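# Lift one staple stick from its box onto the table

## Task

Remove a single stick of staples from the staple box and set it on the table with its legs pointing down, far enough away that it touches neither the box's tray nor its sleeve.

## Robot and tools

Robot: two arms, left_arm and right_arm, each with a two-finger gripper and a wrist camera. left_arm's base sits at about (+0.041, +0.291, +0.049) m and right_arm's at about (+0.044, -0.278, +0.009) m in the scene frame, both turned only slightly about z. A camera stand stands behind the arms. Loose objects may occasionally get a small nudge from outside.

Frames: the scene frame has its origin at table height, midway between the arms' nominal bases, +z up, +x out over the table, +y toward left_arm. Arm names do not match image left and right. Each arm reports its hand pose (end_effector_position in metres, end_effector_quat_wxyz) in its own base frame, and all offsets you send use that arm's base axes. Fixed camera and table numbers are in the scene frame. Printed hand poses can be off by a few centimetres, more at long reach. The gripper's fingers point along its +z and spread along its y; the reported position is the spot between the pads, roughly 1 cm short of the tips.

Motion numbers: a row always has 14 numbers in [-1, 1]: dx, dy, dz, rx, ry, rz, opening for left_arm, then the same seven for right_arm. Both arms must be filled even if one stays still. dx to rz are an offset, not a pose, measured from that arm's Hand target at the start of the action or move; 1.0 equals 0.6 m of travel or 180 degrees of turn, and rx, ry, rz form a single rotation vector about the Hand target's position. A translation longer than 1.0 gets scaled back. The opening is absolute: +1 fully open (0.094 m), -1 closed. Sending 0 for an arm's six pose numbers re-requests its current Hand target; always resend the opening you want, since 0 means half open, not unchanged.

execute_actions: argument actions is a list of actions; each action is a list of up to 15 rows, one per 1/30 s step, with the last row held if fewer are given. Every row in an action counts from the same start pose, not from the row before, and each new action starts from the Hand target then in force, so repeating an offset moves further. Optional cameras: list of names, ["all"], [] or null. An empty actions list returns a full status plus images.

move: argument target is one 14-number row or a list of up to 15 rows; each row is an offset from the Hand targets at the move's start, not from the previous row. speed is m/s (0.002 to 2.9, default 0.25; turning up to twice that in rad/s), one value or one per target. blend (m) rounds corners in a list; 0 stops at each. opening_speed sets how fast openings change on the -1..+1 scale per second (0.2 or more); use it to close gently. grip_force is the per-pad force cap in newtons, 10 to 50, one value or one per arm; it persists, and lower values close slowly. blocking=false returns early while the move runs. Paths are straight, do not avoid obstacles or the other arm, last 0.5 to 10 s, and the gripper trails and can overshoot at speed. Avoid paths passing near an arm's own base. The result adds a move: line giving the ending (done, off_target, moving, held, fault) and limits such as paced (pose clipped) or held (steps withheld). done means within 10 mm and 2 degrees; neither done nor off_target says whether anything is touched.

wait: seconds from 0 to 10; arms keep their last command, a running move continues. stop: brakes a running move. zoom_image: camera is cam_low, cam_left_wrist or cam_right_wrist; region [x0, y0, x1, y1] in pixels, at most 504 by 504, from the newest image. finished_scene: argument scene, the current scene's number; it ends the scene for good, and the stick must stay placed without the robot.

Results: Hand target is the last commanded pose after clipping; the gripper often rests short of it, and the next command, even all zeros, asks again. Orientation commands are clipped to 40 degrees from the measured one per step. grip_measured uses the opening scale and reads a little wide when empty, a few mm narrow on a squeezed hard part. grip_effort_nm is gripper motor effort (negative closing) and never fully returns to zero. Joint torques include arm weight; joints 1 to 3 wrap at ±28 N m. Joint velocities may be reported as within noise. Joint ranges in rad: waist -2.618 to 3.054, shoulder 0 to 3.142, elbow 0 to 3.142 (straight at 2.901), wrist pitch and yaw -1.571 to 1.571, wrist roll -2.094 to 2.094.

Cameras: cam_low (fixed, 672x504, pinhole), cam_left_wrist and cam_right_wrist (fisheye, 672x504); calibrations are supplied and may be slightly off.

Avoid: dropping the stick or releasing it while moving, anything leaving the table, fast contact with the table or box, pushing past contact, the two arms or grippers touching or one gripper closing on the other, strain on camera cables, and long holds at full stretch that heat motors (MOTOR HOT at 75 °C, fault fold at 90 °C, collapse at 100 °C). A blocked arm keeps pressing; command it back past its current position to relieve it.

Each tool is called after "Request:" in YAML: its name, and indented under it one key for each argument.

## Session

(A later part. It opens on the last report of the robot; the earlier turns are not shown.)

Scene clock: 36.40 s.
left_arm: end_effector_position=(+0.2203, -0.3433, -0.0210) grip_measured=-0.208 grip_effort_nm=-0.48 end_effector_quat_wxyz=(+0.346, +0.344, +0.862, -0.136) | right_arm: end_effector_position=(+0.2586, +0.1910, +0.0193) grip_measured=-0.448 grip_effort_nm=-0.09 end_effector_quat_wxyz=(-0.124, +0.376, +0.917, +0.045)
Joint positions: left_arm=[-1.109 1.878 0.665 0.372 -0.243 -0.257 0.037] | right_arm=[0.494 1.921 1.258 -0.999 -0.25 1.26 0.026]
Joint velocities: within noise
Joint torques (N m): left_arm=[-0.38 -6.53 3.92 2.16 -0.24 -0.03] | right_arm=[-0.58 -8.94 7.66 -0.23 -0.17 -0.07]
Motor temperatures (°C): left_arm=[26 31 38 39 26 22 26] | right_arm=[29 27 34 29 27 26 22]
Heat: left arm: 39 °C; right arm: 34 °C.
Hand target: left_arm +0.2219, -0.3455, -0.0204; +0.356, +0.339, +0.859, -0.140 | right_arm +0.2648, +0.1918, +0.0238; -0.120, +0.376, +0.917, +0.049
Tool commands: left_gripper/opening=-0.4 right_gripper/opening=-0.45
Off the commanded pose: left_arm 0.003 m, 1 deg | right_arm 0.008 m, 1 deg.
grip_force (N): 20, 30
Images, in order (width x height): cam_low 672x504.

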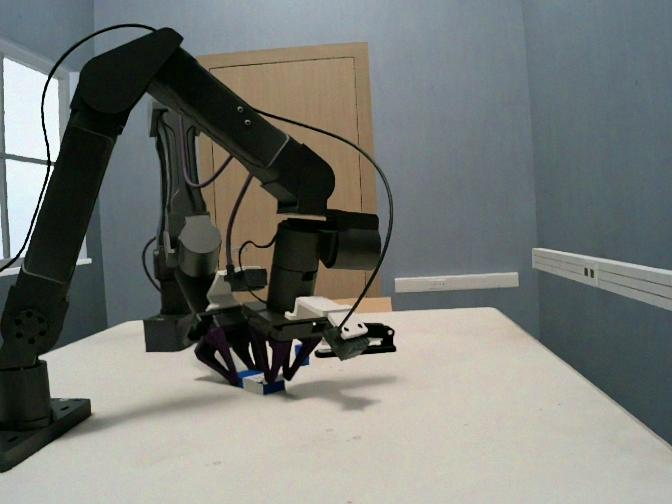

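Request:
execute_actions:
  actions: []

Scene clock: 37.83 s.
left_arm: end_effector_position=(+0.2203, -0.3433, -0.0210) grip_measured=-0.208 grip_effort_nm=-0.48 end_effector_quat_wxyz=(+0.346, +0.344, +0.862, -0.136) | right_arm: end_effector_position=(+0.2586, +0.1910, +0.0193) grip_measured=-0.448 grip_effort_nm=-0.09 end_effector_quat_wxyz=(-0.124, +0.376, +0.917, +0.045)
Joint positions: left_arm=[-1.109 1.878 0.665 0.372 -0.243 -0.257 0.037] | right_arm=[0.494 1.921 1.258 -0.999 -0.25 1.26 0.026]
Joint velocities: within noise
Joint torques (N m): left_arm=[-0.38 -6.53 3.93 2.16 -0.24 -0.04] | right_arm=[-0.57 -8.95 7.64 -0.23 -0.17 -0.06]
Motor temperatures (°C): left_arm=[26 31 38 39 26 22 26] | right_arm=[29 27 34 29 27 26 22]
Heat: left arm: 39 °C; right arm: 34 °C.
Hand target: left_arm +0.2219, -0.3455, -0.0204; +0.356, +0.339, +0.859, -0.140 | right_arm +0.2648, +0.1918, +0.0238; -0.120, +0.376, +0.917, +0.049
Tool commands: left_gripper/opening=-0.4 right_gripper/opening=-0.45
Off the commanded pose: left_arm 0.003 m, 1 deg | right_arm 0.008 m, 1 deg.
grip_force (N): 20, 30
camera_calibration:
cam_left_wrist: T_world_to_cam=[[-0.610202, -0.788179, 0.0801739, -0.137573], [-0.776534, 0.574975, -0.257682, 0.396725], [0.157001, -0.219495, -0.962898, -0.00913314], [0, 0, 0, 1]] pos_world=[0.225556, -0.338544, 0.104464]
cam_right_wrist: T_world_to_cam=[[-0.62794, -0.777971, -0.0212715, 0.313097], [-0.573836, 0.444363, 0.687934, 0.0848663], [-0.525741, 0.444188, -0.725461, 0.1812], [0, 0, 0, 1]] pos_world=[0.34057, 0.125382, 0.0797308]

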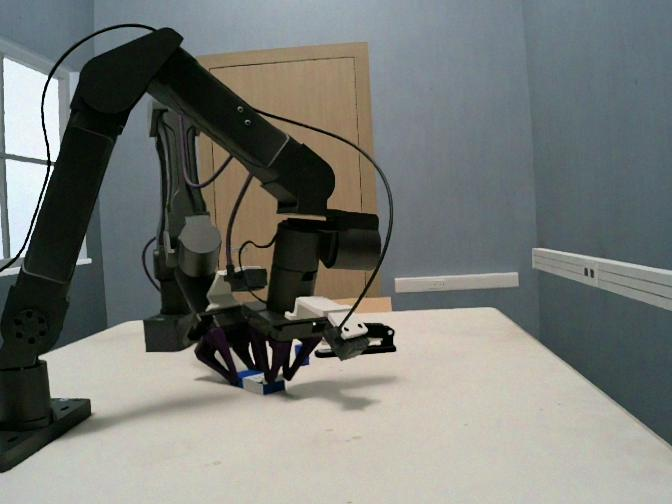

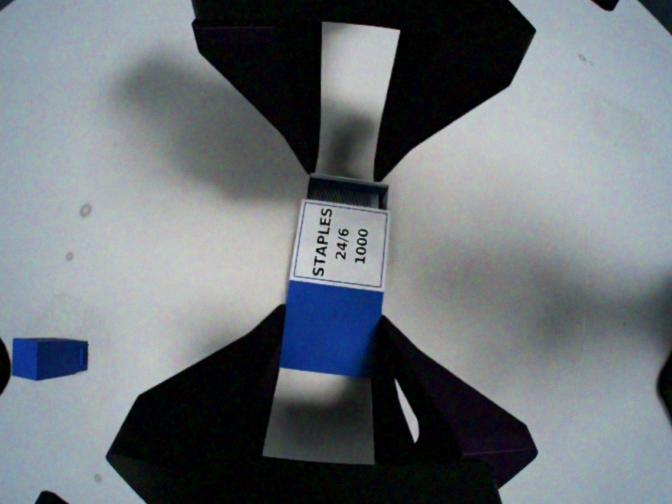

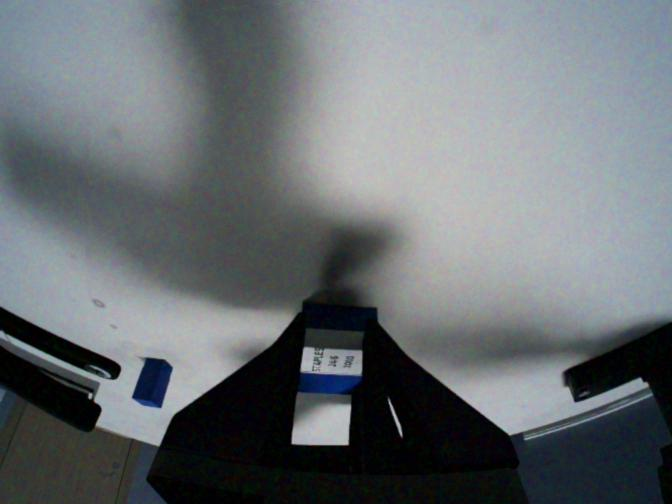

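Request:
zoom_image:
  camera: "cam_left_wrist"
  region: [270, 130, 430, 250]

Request:
zoom_image:
  camera: "cam_low"
  region: [180, 310, 340, 430]

Request:
zoom_image:
  camera: "cam_right_wrist"
  region: [260, 270, 420, 390]

Scaled by 3.150 from the camera's 672x504 image, which has a finer 960x720 frame.

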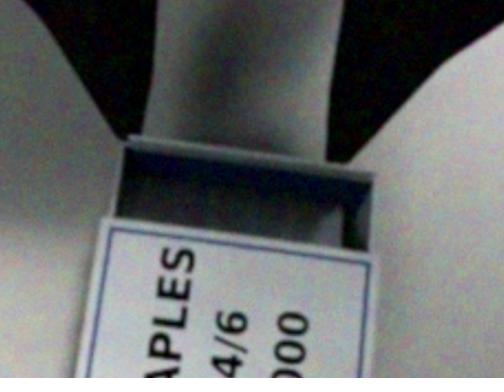

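Scaled by 3.150 from the camera's 672x504 image, which has a finer 960x720 frame.

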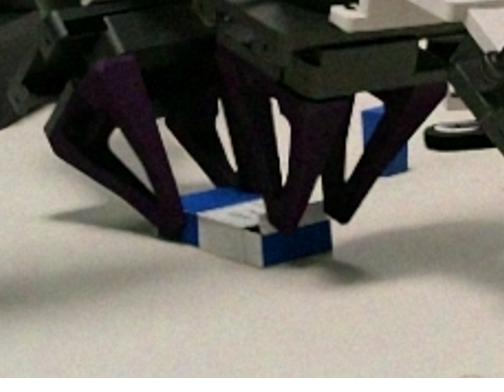

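Scaled by 3.150 from the camera's 672x504 image, which has a finer 960x720 frame.

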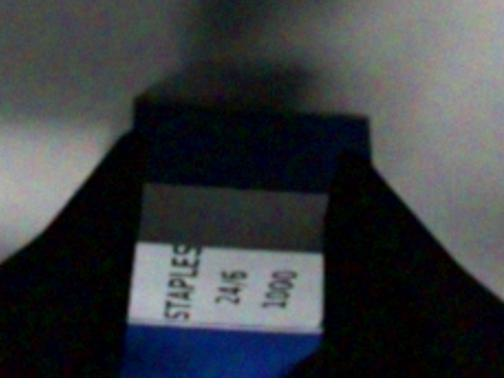

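Request:
move:
  target:
    - [0,0,0,0,0,0,-0.4,0,0,0,0,0,0,0.3]
    - [0,0,0,0,0,0,-0.4,-0.0317,0.0158,-0.0320,0,0,0,0.3]
  speed: 0.05
  opening_speed: 0.6
  cameras: ["all"]

Scene clock: 43.93 s.
left_arm: end_effector_position=(+0.2203, -0.3433, -0.0210) grip_measured=-0.208 grip_effort_nm=-0.48 end_effector_quat_wxyz=(+0.346, +0.344, +0.862, -0.136) | right_arm: end_effector_position=(+0.2457, +0.1971, +0.0060) grip_measured=+0.298 grip_effort_nm=0.11 end_effector_quat_wxyz=(-0.127, +0.378, +0.916, +0.041)
Joint positions: left_arm=[-1.109 1.878 0.665 0.372 -0.243 -0.257 0.037] | right_arm=[0.53 1.92 1.198 -0.939 -0.252 1.301 0.061]
Joint torques (N m): left_arm=[-0.38 -6.53 3.93 2.16 -0.24 -0.04] | right_arm=[1.01 -9.73 4.12 0.15 -0.2 0.09]
Heat: left arm: 40 °C; right arm: 34 °C.
Hand target: left_arm +0.2219, -0.3455, -0.0204; +0.356, +0.339, +0.859, -0.140 | right_arm +0.2458, +0.2013, +0.0046; -0.120, +0.376, +0.917, +0.050
Off the commanded pose: left_arm 0.003 m, 1 deg | right_arm 0.004 m, 1 deg.
grip_force (N): 20, 30
move: done
camera_calibration:
cam_left_wrist: T_world_to_cam=[[-0.610202, -0.788179, 0.0801739, -0.137573], [-0.776534, 0.574975, -0.257682, 0.396725], [0.157001, -0.219495, -0.962898, -0.00913314], [0, 0, 0, 1]] pos_world=[0.225556, -0.338544, 0.104464]
cam_right_wrist: T_world_to_cam=[[-0.630896, -0.775781, -0.0116298, 0.309711], [-0.566928, 0.450711, 0.68953, 0.0809106], [-0.529683, 0.441615, -0.724163, 0.163519], [0, 0, 0, 1]] pos_world=[0.327879, 0.131588, 0.0662262]

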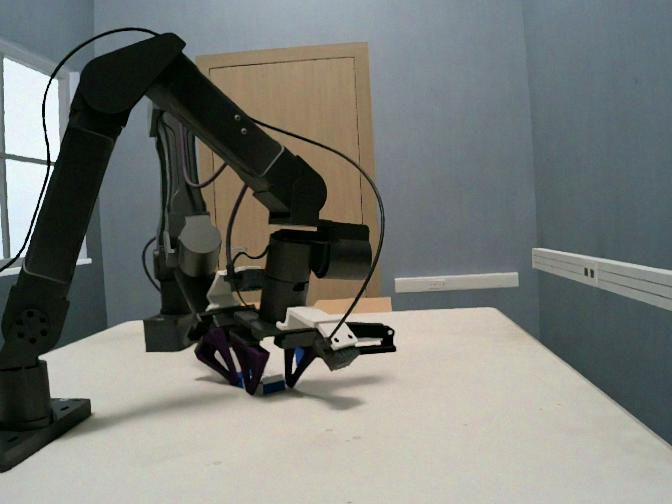

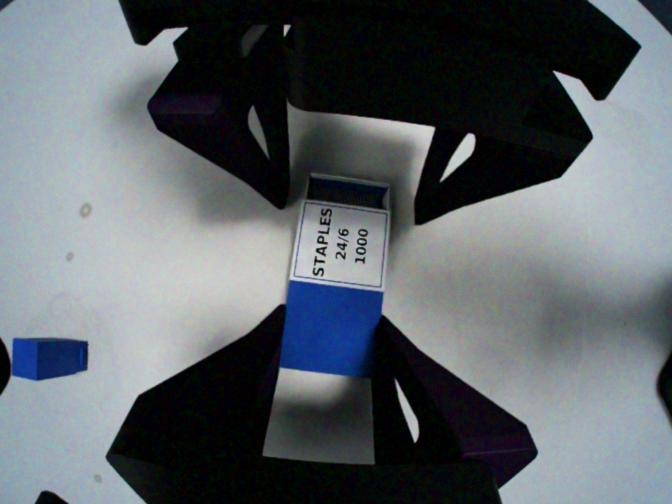

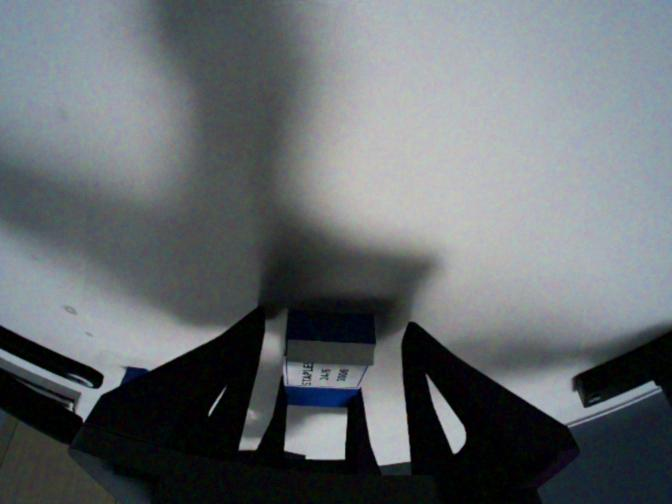

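Request:
zoom_image:
  camera: "cam_low"
  region: [200, 330, 330, 410]

Request:
zoom_image:
  camera: "cam_right_wrist"
  region: [240, 280, 440, 420]

Request:
zoom_image:
  camera: "cam_left_wrist"
  region: [260, 150, 440, 270]

Scaled by 3.877 from the camera's 672x504 image, which has a finer 960x720 frame.

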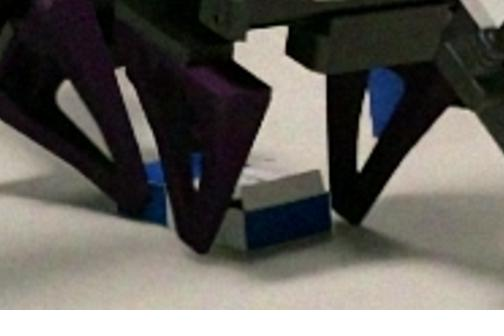

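Scaled by 2.520 from the camera's 672x504 image, which has a finer 960x720 frame.

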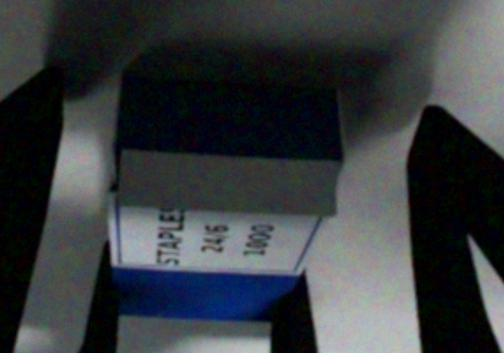

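Scaled by 2.800 from the camera's 672x504 image, which has a finer 960x720 frame.

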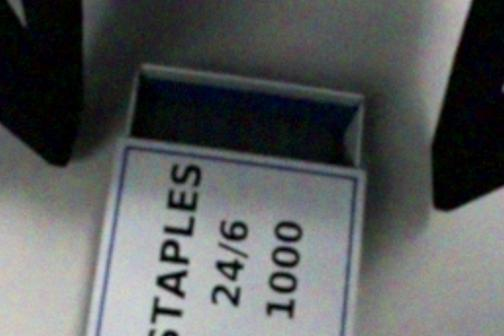

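Request:
move:
  target: [0,0,0,0,0,0,-0.4,0.0070,-0.0155,0.0080,0,0,0,0.3]
  speed: 0.04
  cameras: ["all"]

Scene clock: 46.00 s.
left_arm: end_effector_position=(+0.2203, -0.3433, -0.0210) grip_measured=-0.208 grip_effort_nm=-0.48 end_effector_quat_wxyz=(+0.346, +0.344, +0.862, -0.136) | right_arm: end_effector_position=(+0.2476, +0.1948, +0.0062) grip_measured=+0.298 grip_effort_nm=0.11 end_effector_quat_wxyz=(-0.128, +0.375, +0.917, +0.044)
Joint positions: left_arm=[-1.109 1.878 0.665 0.372 -0.243 -0.257 0.037] | right_arm=[0.517 1.92 1.198 -0.94 -0.257 1.282 0.061]
Joint torques (N m): left_arm=[-0.38 -6.53 3.93 2.16 -0.24 -0.04] | right_arm=[-0.72 -10.67 4.67 -0.08 -0.11 -0.07]
Heat: left arm: 40 °C; right arm: 34 °C.
Hand target: left_arm +0.2219, -0.3455, -0.0204; +0.356, +0.339, +0.859, -0.140 | right_arm +0.2499, +0.1920, +0.0094; -0.120, +0.376, +0.918, +0.049
Off the commanded pose: left_arm 0.003 m, 1 deg | right_arm 0.005 m, 1 deg.
grip_force (N): 20, 30
move: done
camera_calibration:
cam_left_wrist: T_world_to_cam=[[-0.610202, -0.788179, 0.0801739, -0.137573], [-0.776534, 0.574975, -0.257682, 0.396725], [0.157001, -0.219495, -0.962898, -0.00913314], [0, 0, 0, 1]] pos_world=[0.225556, -0.338544, 0.104464]
cam_right_wrist: T_world_to_cam=[[-0.626798, -0.778972, -0.0180868, 0.308844], [-0.569394, 0.442069, 0.693084, 0.085134], [-0.531897, 0.444722, -0.72063, 0.165645], [0, 0, 0, 1]] pos_world=[0.330164, 0.12928, 0.0659495]

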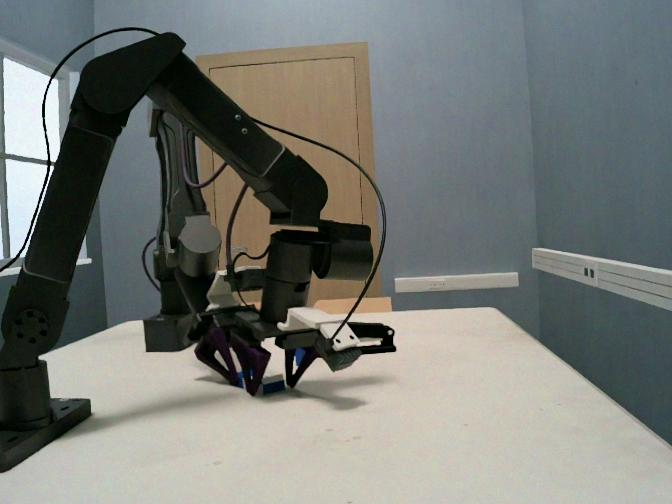

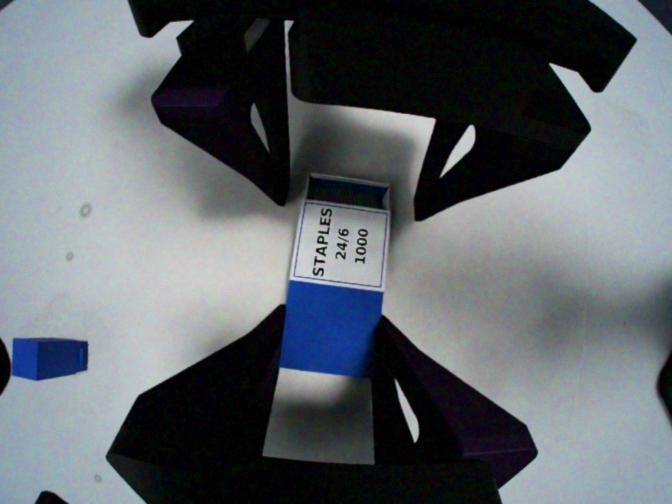

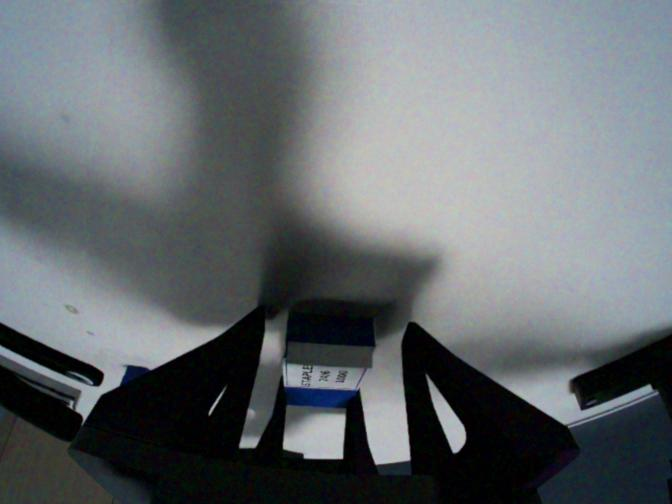

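Request:
zoom_image:
  camera: "cam_low"
  region: [200, 330, 330, 410]

Request:
zoom_image:
  camera: "cam_left_wrist"
  region: [260, 150, 440, 270]

Scaled by 3.877 from the camera's 672x504 image, which has a finer 960x720 frame.

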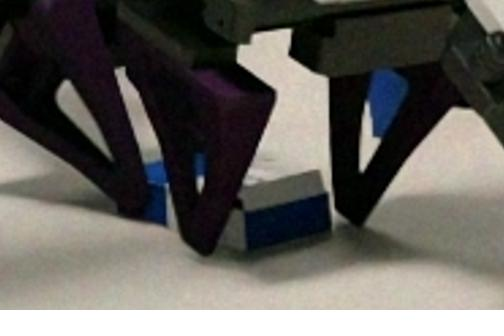

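Scaled by 2.800 from the camera's 672x504 image, which has a finer 960x720 frame.

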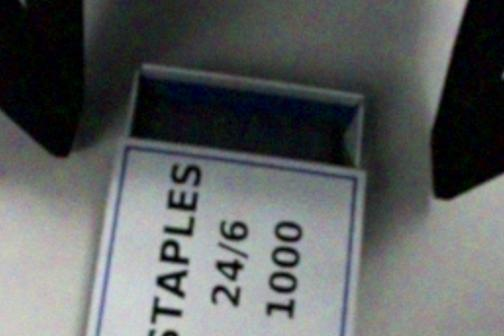

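Request:
move:
  target: [0,0,0,0,0,0,-0.4,0.0036,-0.0042,0.0035,0,0,0,0.3]
  speed: 0.04
  cameras: ["cam_left_wrist","cam_low"]

Request:
zoom_image:
  camera: "cam_left_wrist"
  region: [260, 150, 440, 270]

Request:
zoom_image:
  camera: "cam_low"
  region: [200, 330, 330, 410]

Scene clock: 47.17 s.
left_arm: end_effector_position=(+0.2203, -0.3433, -0.0210) grip_measured=-0.208 grip_effort_nm=-0.48 end_effector_quat_wxyz=(+0.346, +0.344, +0.862, -0.136) | right_arm: end_effector_position=(+0.2497, +0.1922, +0.0062) grip_measured=+0.298 grip_effort_nm=0.11 end_effector_quat_wxyz=(-0.128, +0.376, +0.917, +0.046)
Joint positions: left_arm=[-1.109 1.878 0.665 0.372 -0.243 -0.257 0.037] | right_arm=[0.507 1.92 1.198 -0.94 -0.257 1.273 0.061]
Joint torques (N m): left_arm=[-0.38 -6.53 3.92 2.16 -0.24 -0.04] | right_arm=[-0.69 -10.74 5.29 -0.18 -0.1 -0.06]
Heat: left arm: 40 °C; right arm: 34 °C.
Hand target: left_arm +0.2219, -0.3455, -0.0204; +0.356, +0.339, +0.859, -0.140 | right_arm +0.2521, +0.1894, +0.0115; -0.120, +0.376, +0.917, +0.049
Off the commanded pose: left_arm 0.003 m, 1 deg | right_arm 0.006 m, 1 deg.
grip_force (N): 20, 30
move: done
camera_calibration:
cam_left_wrist: T_world_to_cam=[[-0.610202, -0.788179, 0.0801739, -0.137573], [-0.776534, 0.574975, -0.257682, 0.396725], [0.157001, -0.219495, -0.962898, -0.00913314], [0, 0, 0, 1]] pos_world=[0.225556, -0.338544, 0.104464]
Images, in order (width x height): cam_low 672x504, cam_left_wrist 672x504.

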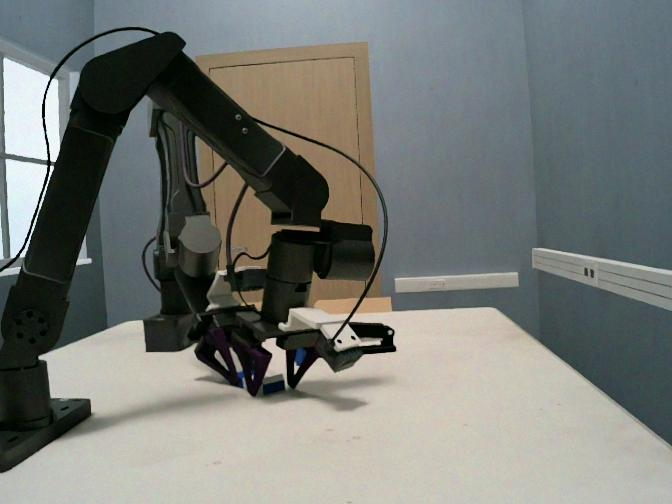

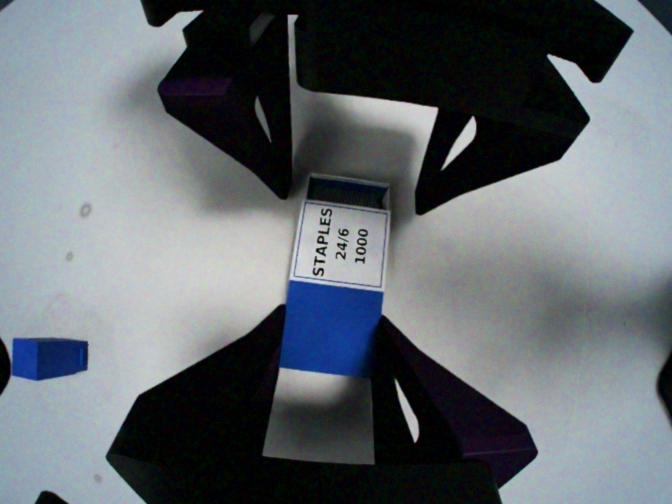

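Scaled by 2.800 from the camera's 672x504 image, which has a finer 960x720 frame.

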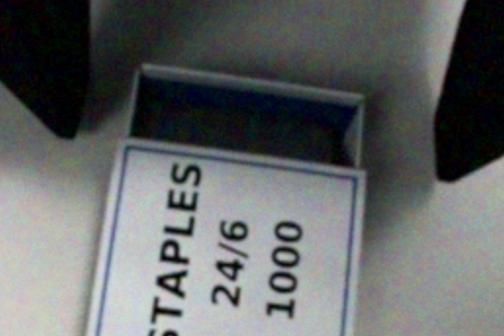

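Scaled by 3.877 from the camera's 672x504 image, which has a finer 960x720 frame.

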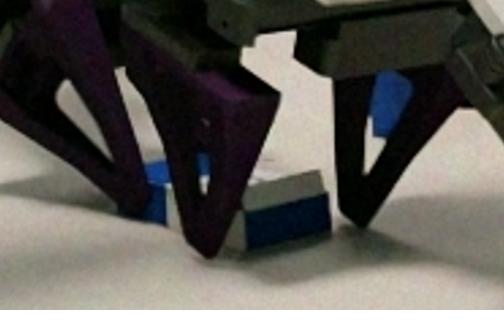

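Request:
move:
  target: [0,0,0,0,0,0,-0.4,0,0,0,0,0,0,-0.4]
  opening_speed: 0.35
  cameras: ["all"]

Request:
zoom_image:
  camera: "cam_left_wrist"
  region: [260, 150, 440, 270]

Request:
zoom_image:
  camera: "cam_low"
  region: [200, 330, 330, 410]

Scene clock: 49.60 s.
left_arm: end_effector_position=(+0.2196, -0.3442, -0.0208) grip_measured=-0.208 grip_effort_nm=-0.48 end_effector_quat_wxyz=(+0.345, +0.345, +0.862, -0.139) | right_arm: end_effector_position=(+0.2498, +0.1923, +0.0062) grip_measured=-0.239 grip_effort_nm=-0.65 end_effector_quat_wxyz=(-0.127, +0.375, +0.917, +0.046)
Joint positions: left_arm=[-1.109 1.878 0.665 0.374 -0.237 -0.257 0.037] | right_arm=[0.507 1.92 1.198 -0.939 -0.257 1.273 0.036]
Joint torques (N m): left_arm=[-0.36 -6.53 3.92 2.14 -0.3 -0.04] | right_arm=[-0.68 -10.74 5.31 -0.17 -0.1 -0.06]
Heat: left arm: 40 °C; right arm: 34 °C.
Hand target: left_arm +0.2219, -0.3455, -0.0204; +0.356, +0.339, +0.859, -0.140 | right_arm +0.2522, +0.1894, +0.0115; -0.120, +0.376, +0.917, +0.050
Off the commanded pose: left_arm 0.003 m, 1 deg | right_arm 0.006 m, 1 deg.
grip_force (N): 20, 30
move: done
camera_calibration:
cam_left_wrist: T_world_to_cam=[[-0.613132, -0.785378, 0.0851426, -0.137133], [-0.775024, 0.577148, -0.257366, 0.397226], [0.15299, -0.223787, -0.962556, -0.00970364], [0, 0, 0, 1]] pos_world=[0.225264, -0.339131, 0.104568]
cam_right_wrist: T_world_to_cam=[[-0.627622, -0.778221, -0.0215128, 0.308325], [-0.570647, 0.441069, 0.692691, 0.0880785], [-0.529578, 0.447024, -0.720914, 0.166913], [0, 0, 0, 1]] pos_world=[0.332167, 0.126482, 0.0659519]

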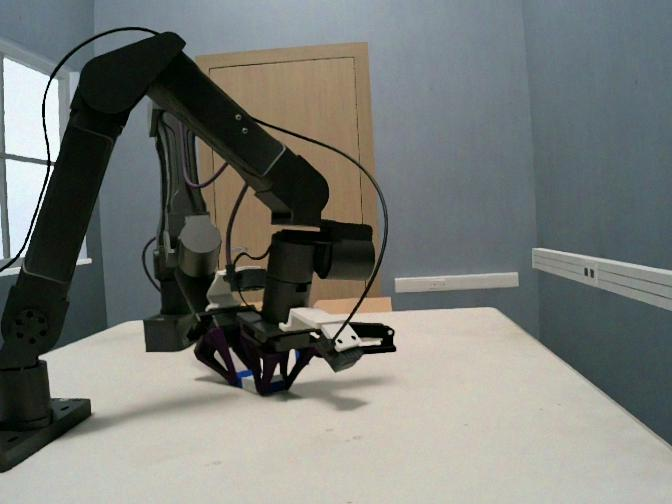

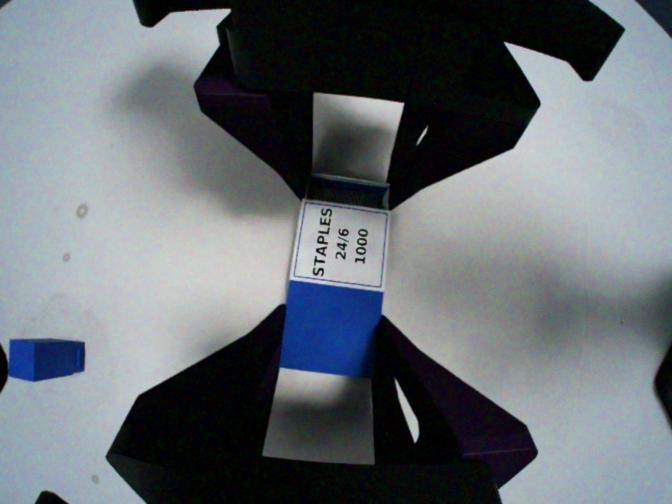

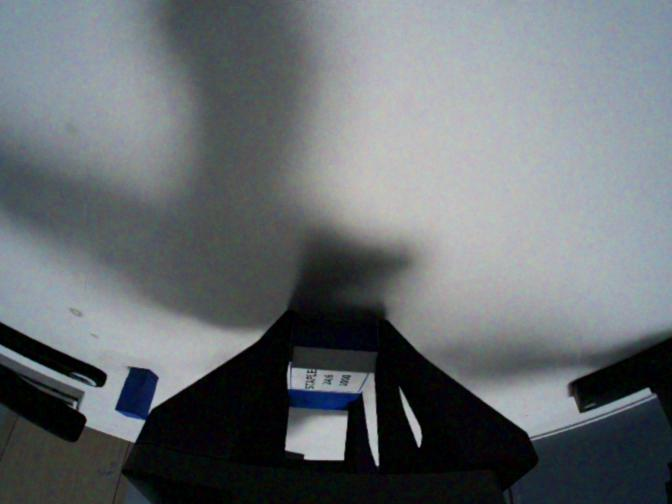

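Scaled by 2.800 from the camera's 672x504 image, which has a finer 960x720 frame.

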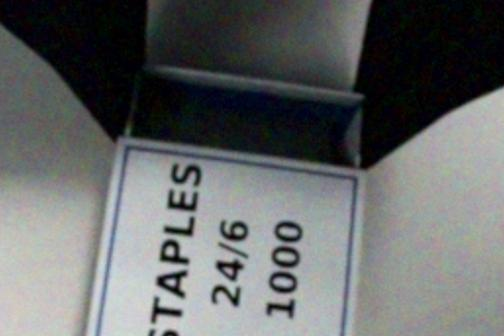

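Scaled by 3.877 from the camera's 672x504 image, which has a finer 960x720 frame.

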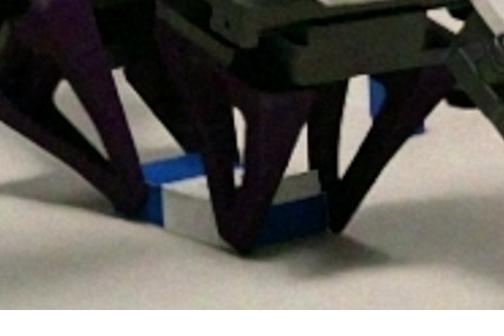

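Request:
move:
  target: [-0.0731,0.0682,0,0,0,0,-0.4,0.0416,-0.0409,-0.004,0,0,0,-0.4]
  speed: 0.04
  cameras: ["all"]

Scene clock: 54.30 s.
left_arm: end_effector_position=(+0.1785, -0.3091, -0.0235) grip_measured=-0.229 grip_effort_nm=-0.48 end_effector_quat_wxyz=(+0.353, +0.343, +0.858, -0.148) | right_arm: end_effector_position=(+0.2671, +0.1643, +0.0089) grip_measured=-0.239 grip_effort_nm=-0.65 end_effector_quat_wxyz=(-0.132, +0.378, +0.915, +0.046)
Joint positions: left_arm=[-1.197 1.759 0.442 0.487 -0.293 -0.322 0.036] | right_arm=[0.404 1.938 1.233 -0.988 -0.253 1.171 0.036]
Joint torques (N m): left_arm=[-0.68 -7.86 3.47 1.5 -0.36 -0.1] | right_arm=[-0.38 -8.17 7.36 -0.1 -0.08 -0.07]
Heat: left arm: 40 °C; right arm: 33 °C.
Hand target: left_arm +0.1779, -0.3046, -0.0204; +0.356, +0.339, +0.859, -0.140 | right_arm +0.2771, +0.1648, +0.0090; -0.120, +0.376, +0.917, +0.049
Off the commanded pose: left_arm 0.005 m, 1 deg | right_arm 0.010 m, 1 deg.
grip_force (N): 20, 30
move: done
camera_calibration:
cam_left_wrist: T_world_to_cam=[[-0.616494, -0.781339, 0.097186, -0.132346], [-0.770539, 0.573333, -0.278495, 0.341911], [0.161879, -0.246576, -0.955508, -0.00660591], [0, 0, 0, 1]] pos_world=[0.182935, -0.301064, 0.101771]
cam_right_wrist: T_world_to_cam=[[-0.631668, -0.775036, -0.0177536, 0.297967], [-0.561884, 0.441927, 0.699276, 0.105794], [-0.534118, 0.451685, -0.714632, 0.19082], [0, 0, 0, 1]] pos_world=[0.34958, 0.0979912, 0.0676763]

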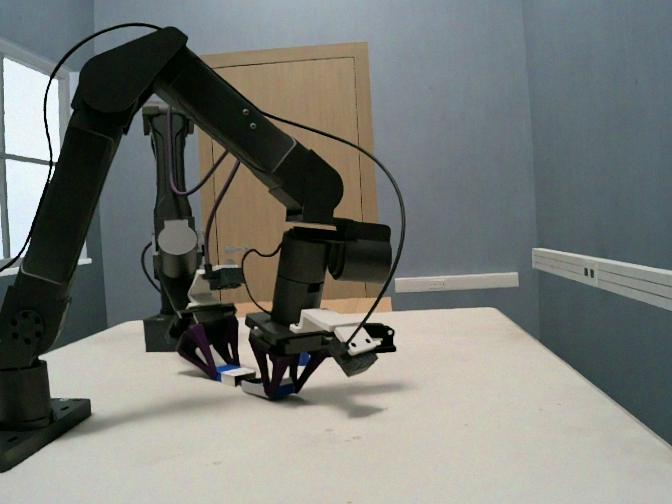

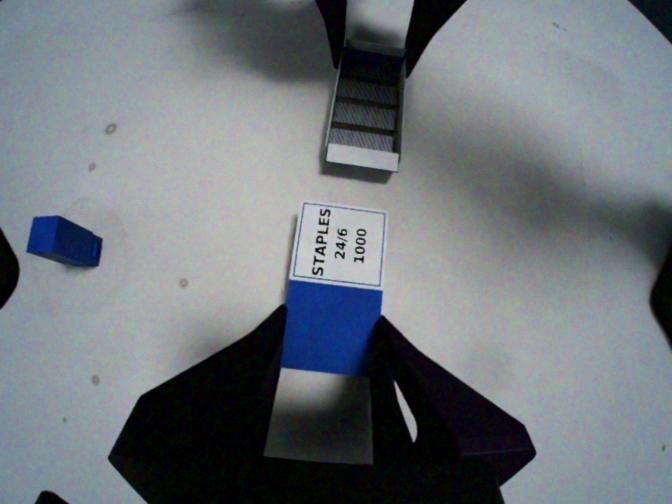

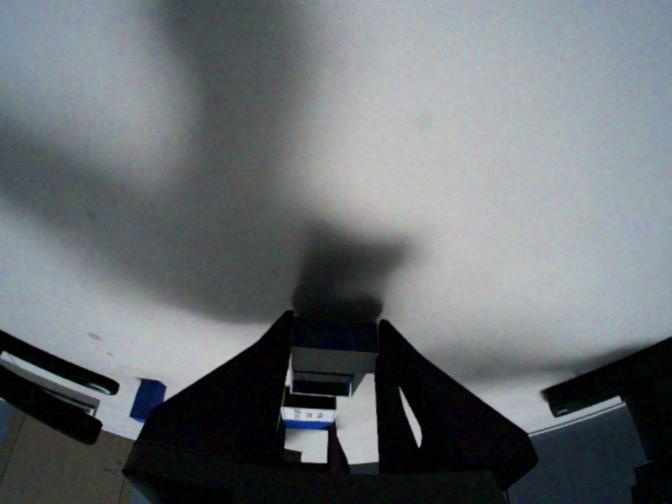

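Request:
move:
  target:
    - [0,0,0,0,0,0,0.2,0,0,0,0,0,0,0.3]
    - [-0.112,0.105,0.153,0,0,0,0.2,0.037,-0.0363,0.19,0,0,0,0.3]
  speed: [0.05,0.12]
  opening_speed: 0.4
  cameras: ["all"]

Scene clock: 58.90 s.
left_arm: end_effector_position=(+0.1077, -0.2325, +0.0534) grip_measured=+0.198 grip_effort_nm=0.09 end_effector_quat_wxyz=(+0.338, +0.351, +0.864, -0.126) | right_arm: end_effector_position=(+0.2950, +0.1461, +0.1110) grip_measured=+0.298 grip_effort_nm=0.11 end_effector_quat_wxyz=(-0.137, +0.377, +0.915, +0.043)
Joint positions: left_arm=[-1.456 1.008 0.373 -0.334 -0.455 -0.541 0.056] | right_arm=[0.324 1.927 1.637 -1.434 -0.244 1.088 0.061]
Joint torques (N m): left_arm=[-0.77 -2.43 8.85 1.51 -0.48 -0.08] | right_arm=[-0.55 -11.58 7.9 -0.35 -0.04 -0.07]
Heat: left arm: 39 °C; right arm: 33 °C.
Hand target: left_arm +0.1108, -0.2416, +0.0713; +0.356, +0.339, +0.859, -0.140 | right_arm +0.2993, +0.1431, +0.1231; -0.121, +0.376, +0.917, +0.049
Off the commanded pose: left_arm 0.020 m, 3 deg | right_arm 0.013 m, 2 deg.
grip_force (N): 20, 30
move: off_target (left_arm, right_arm)
camera_calibration:
cam_left_wrist: T_world_to_cam=[[-0.614701, -0.786311, 0.0621143, -0.123096], [-0.774735, 0.587111, -0.234704, 0.266207], [0.148083, -0.192395, -0.97008, 0.112083], [0, 0, 0, 1]] pos_world=[0.113975, -0.23152, 0.178855]
cam_right_wrist: T_world_to_cam=[[-0.630438, -0.776185, -0.0092109, 0.30212], [-0.554915, 0.442356, 0.70455, 0.055465], [-0.542787, 0.449287, -0.709594, 0.289299], [0, 0, 0, 1]] pos_world=[0.378274, 0.0799879, 0.168989]

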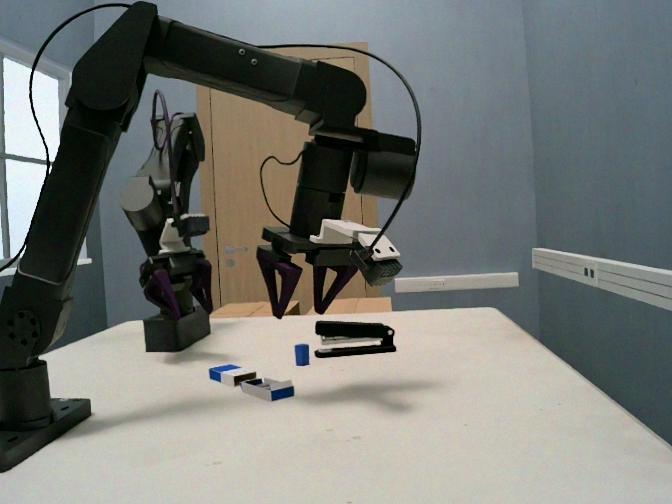

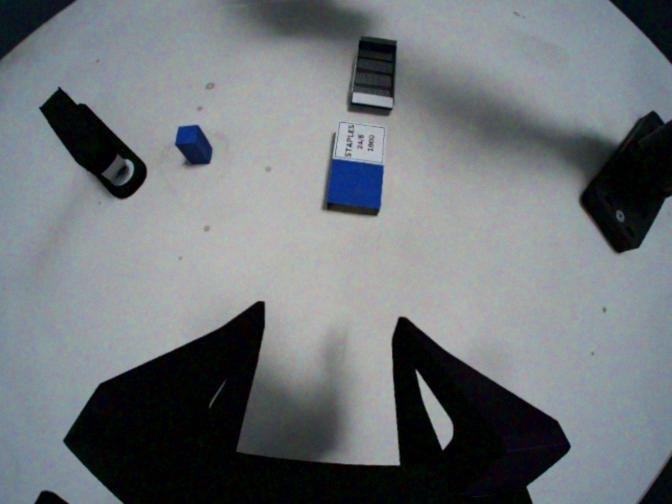

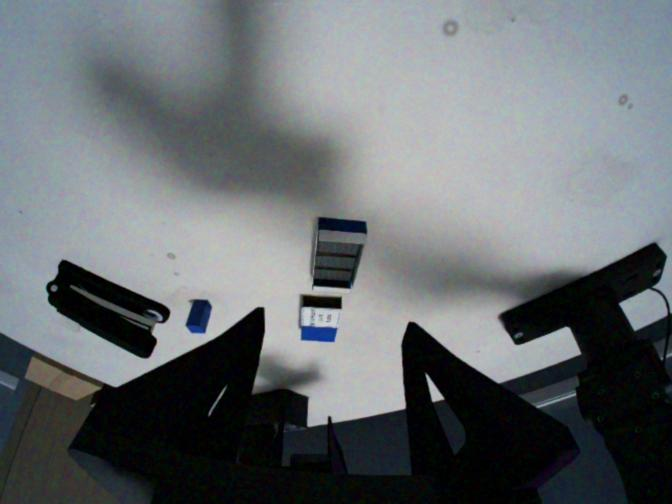

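Request:
zoom_image:
  camera: "cam_right_wrist"
  region: [290, 205, 400, 300]

Request:
zoom_image:
  camera: "cam_left_wrist"
  region: [330, 25, 420, 125]

Scaled by 4.582 from the camera's 672x504 image, which has a finer 960x720 frame.

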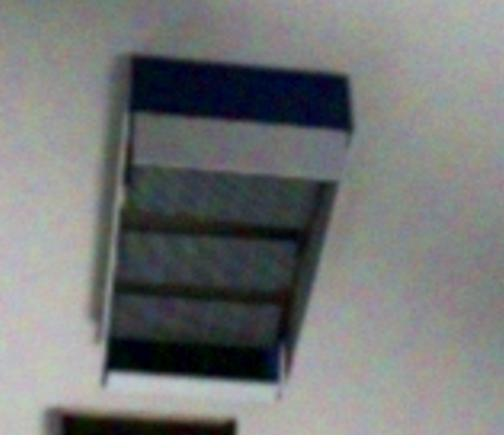

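Scaled by 5.040 from the camera's 672x504 image, which has a finer 960x720 frame.

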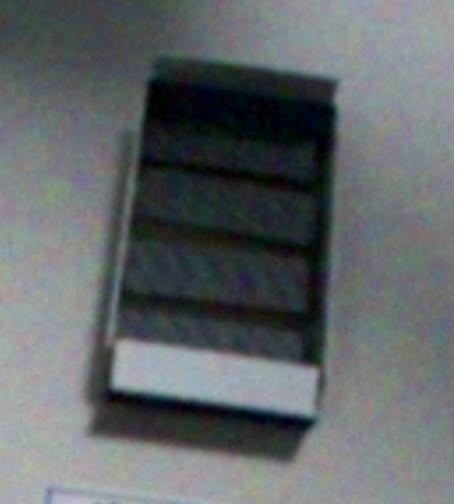

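Request:
move:
  target: [0,0,0,0,0,0,0.2,-0.0932,0.0723,0,0.0007,-0.0925,0.4964,0.3]
  speed: 0.25
  cameras: ["all"]

Scene clock: 64.30 s.
left_arm: end_effector_position=(+0.1077, -0.2322, +0.0533) grip_measured=+0.198 grip_effort_nm=0.09 end_effector_quat_wxyz=(+0.337, +0.351, +0.864, -0.125) | right_arm: end_effector_position=(+0.2416, +0.1847, +0.1160) grip_measured=+0.298 grip_effort_nm=0.11 end_effector_quat_wxyz=(-0.021, -0.380, +0.925, -0.002)
Joint positions: left_arm=[-1.456 1.008 0.373 -0.335 -0.455 -0.541 0.056] | right_arm=[0.646 1.733 1.442 -1.321 -0.006 -0.134 0.061]
Joint torques (N m): left_arm=[-0.79 -2.47 8.85 1.5 -0.49 -0.09] | right_arm=[0.46 -10.76 5.53 0.09 0.05 -0.14]
Heat: left arm: 39 °C; right arm: 33 °C.
Hand target: left_arm +0.1108, -0.2416, +0.0713; +0.356, +0.339, +0.859, -0.140 | right_arm +0.2434, +0.1865, +0.1230; +0.000, -0.385, +0.923, +0.000
Off the commanded pose: left_arm 0.021 m, 3 deg | right_arm 0.008 m, 3 deg.
grip_force (N): 20, 30
move: off_target (left_arm, right_arm)
camera_calibration:
cam_left_wrist: T_world_to_cam=[[-0.614394, -0.786612, 0.0613337, -0.122978], [-0.77496, 0.587036, -0.234151, 0.266035], [0.148181, -0.191392, -0.970264, 0.112258], [0, 0, 0, 1]] pos_world=[0.113975, -0.231423, 0.178755]
cam_right_wrist: T_world_to_cam=[[0.77142, -0.635971, -0.021263, -0.0646851], [-0.539629, -0.671537, 0.507777, 0.230125], [-0.33721, -0.380235, -0.861226, 0.36768], [0, 0, 0, 1]] pos_world=[0.298067, 0.253205, 0.198428]

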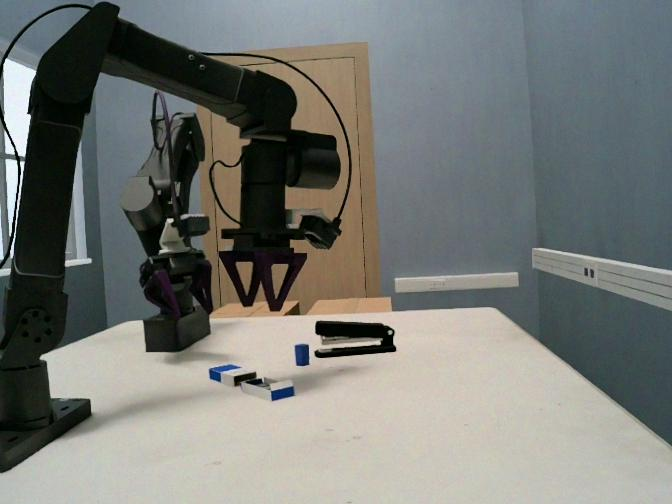

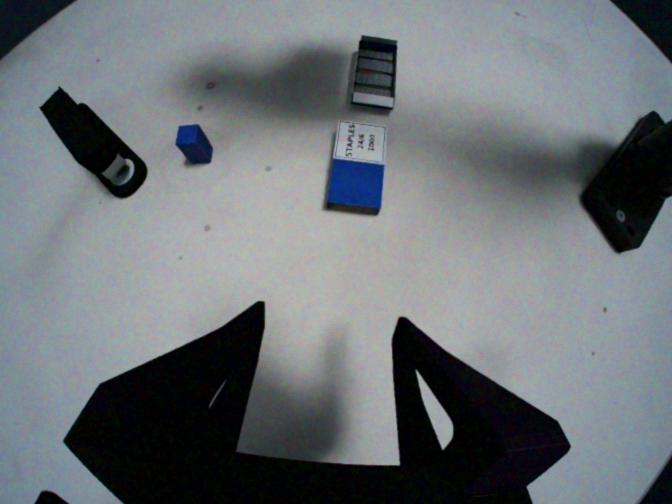

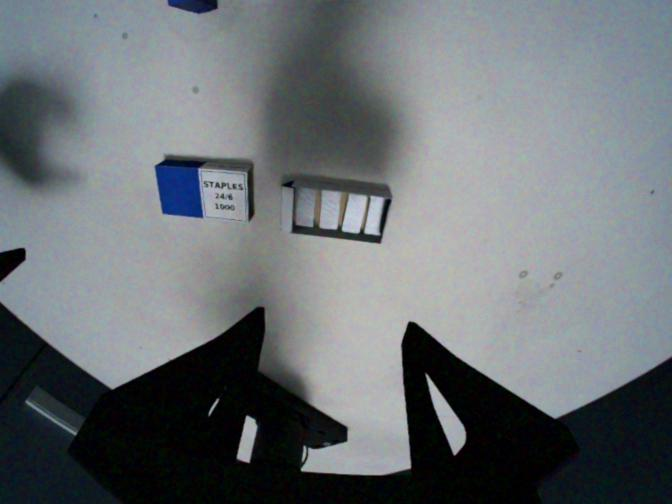

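Request:
zoom_image:
  camera: "cam_right_wrist"
  region: [265, 160, 405, 260]

Scaled by 3.600 from the camera's 672x504 image, which has a finer 960x720 frame.

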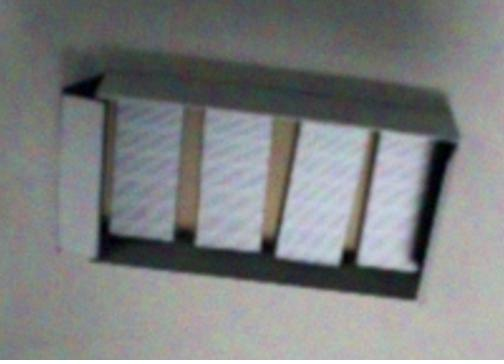

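Request:
zoom_image:
  camera: "cam_left_wrist"
  region: [340, 25, 410, 115]

Request:
zoom_image:
  camera: "cam_low"
  region: [200, 350, 310, 410]

Scaled by 5.600 from the camera's 672x504 image, which has a finer 960x720 frame.

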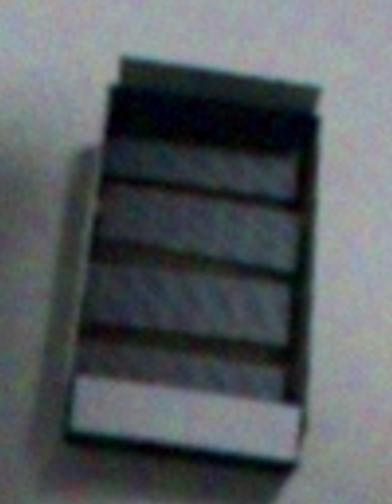

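Scaled by 4.582 from the camera's 672x504 image, which has a finer 960x720 frame.

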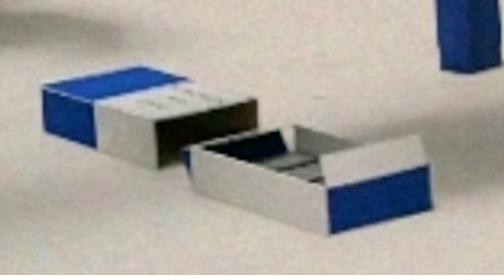

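Request:
move:
  target: [0,0,0,0,0,0,0.2,0.0203,-0.0145,-0.1167,0.0063,-0.0118,0.0034,-0.32]
  speed: 0.12
  opening_speed: 0.6
  cameras: ["all"]

Request:
zoom_image:
  camera: "cam_right_wrist"
  region: [230, 200, 430, 350]

Request:
zoom_image:
  camera: "cam_low"
  region: [200, 310, 330, 410]

Scene clock: 71.63 s.
left_arm: end_effector_position=(+0.1077, -0.2322, +0.0533) grip_measured=+0.198 grip_effort_nm=0.09 end_effector_quat_wxyz=(+0.337, +0.351, +0.864, -0.125) | right_arm: end_effector_position=(+0.2518, +0.1785, +0.0537) grip_measured=-0.318 grip_effort_nm=-0.09 end_effector_quat_wxyz=(+0.014, -0.391, +0.920, +0.003)
Joint positions: left_arm=[-1.456 1.008 0.373 -0.335 -0.455 -0.541 0.056] | right_arm=[0.614 1.727 1.184 -0.999 0 -0.189 0.032]
Joint torques (N m): left_arm=[-0.77 -2.47 8.87 1.49 -0.49 -0.09] | right_arm=[-0.57 -7.98 5.52 0.21 0.02 -0.08]
Heat: left arm: 39 °C; right arm: 33 °C.
Hand target: left_arm +0.1108, -0.2416, +0.0713; +0.356, +0.339, +0.859, -0.140 | right_arm +0.2556, +0.1777, +0.0530; +0.021, -0.390, +0.920, +0.002
Off the commanded pose: left_arm 0.021 m, 3 deg | right_arm 0.004 m, 1 deg.
grip_force (N): 20, 30
move: off_target (left_arm)
camera_calibration:
cam_left_wrist: T_world_to_cam=[[-0.614394, -0.786612, 0.0613337, -0.122978], [-0.77496, 0.587036, -0.234151, 0.266035], [0.148181, -0.191392, -0.970264, 0.112258], [0, 0, 0, 1]] pos_world=[0.113975, -0.231423, 0.178755]
cam_right_wrist: T_world_to_cam=[[0.786359, -0.617763, 0.0027468, -0.0861438], [-0.552534, -0.701325, 0.450387, 0.274806], [-0.276306, -0.355684, -0.892829, 0.297074], [0, 0, 0, 1]] pos_world=[0.301663, 0.245176, 0.141704]

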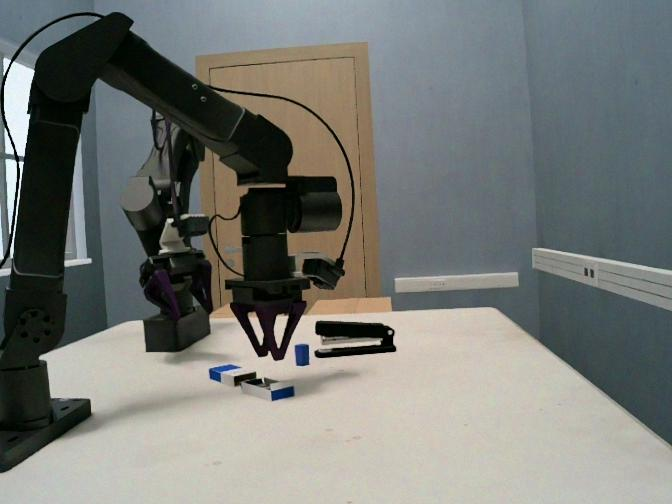

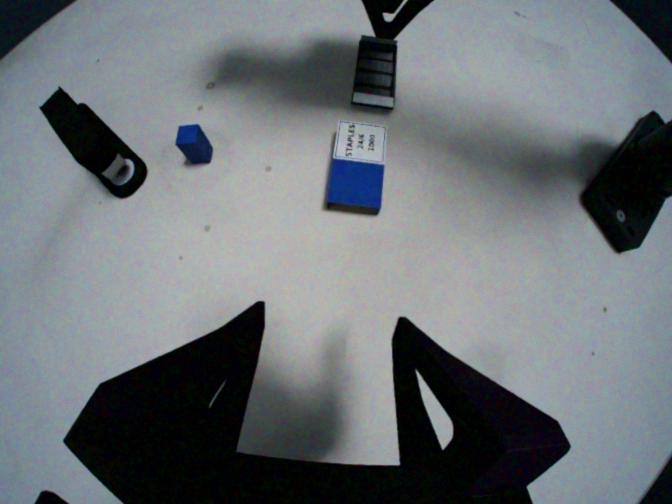

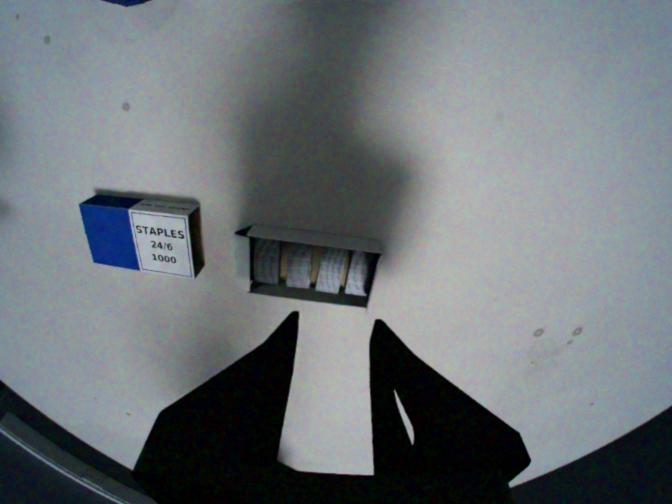

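Scaled by 2.520 from the camera's 672x504 image, which has a finer 960x720 frame.

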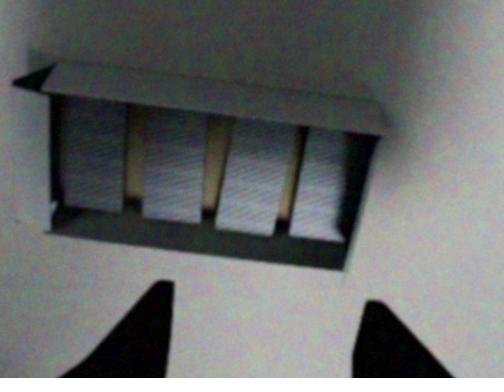

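Scaled by 3.877 from the camera's 672x504 image, which has a finer 960x720 frame.

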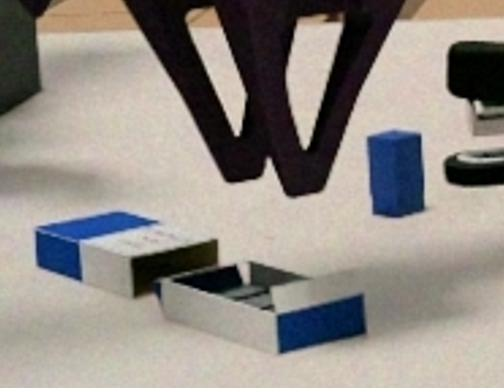

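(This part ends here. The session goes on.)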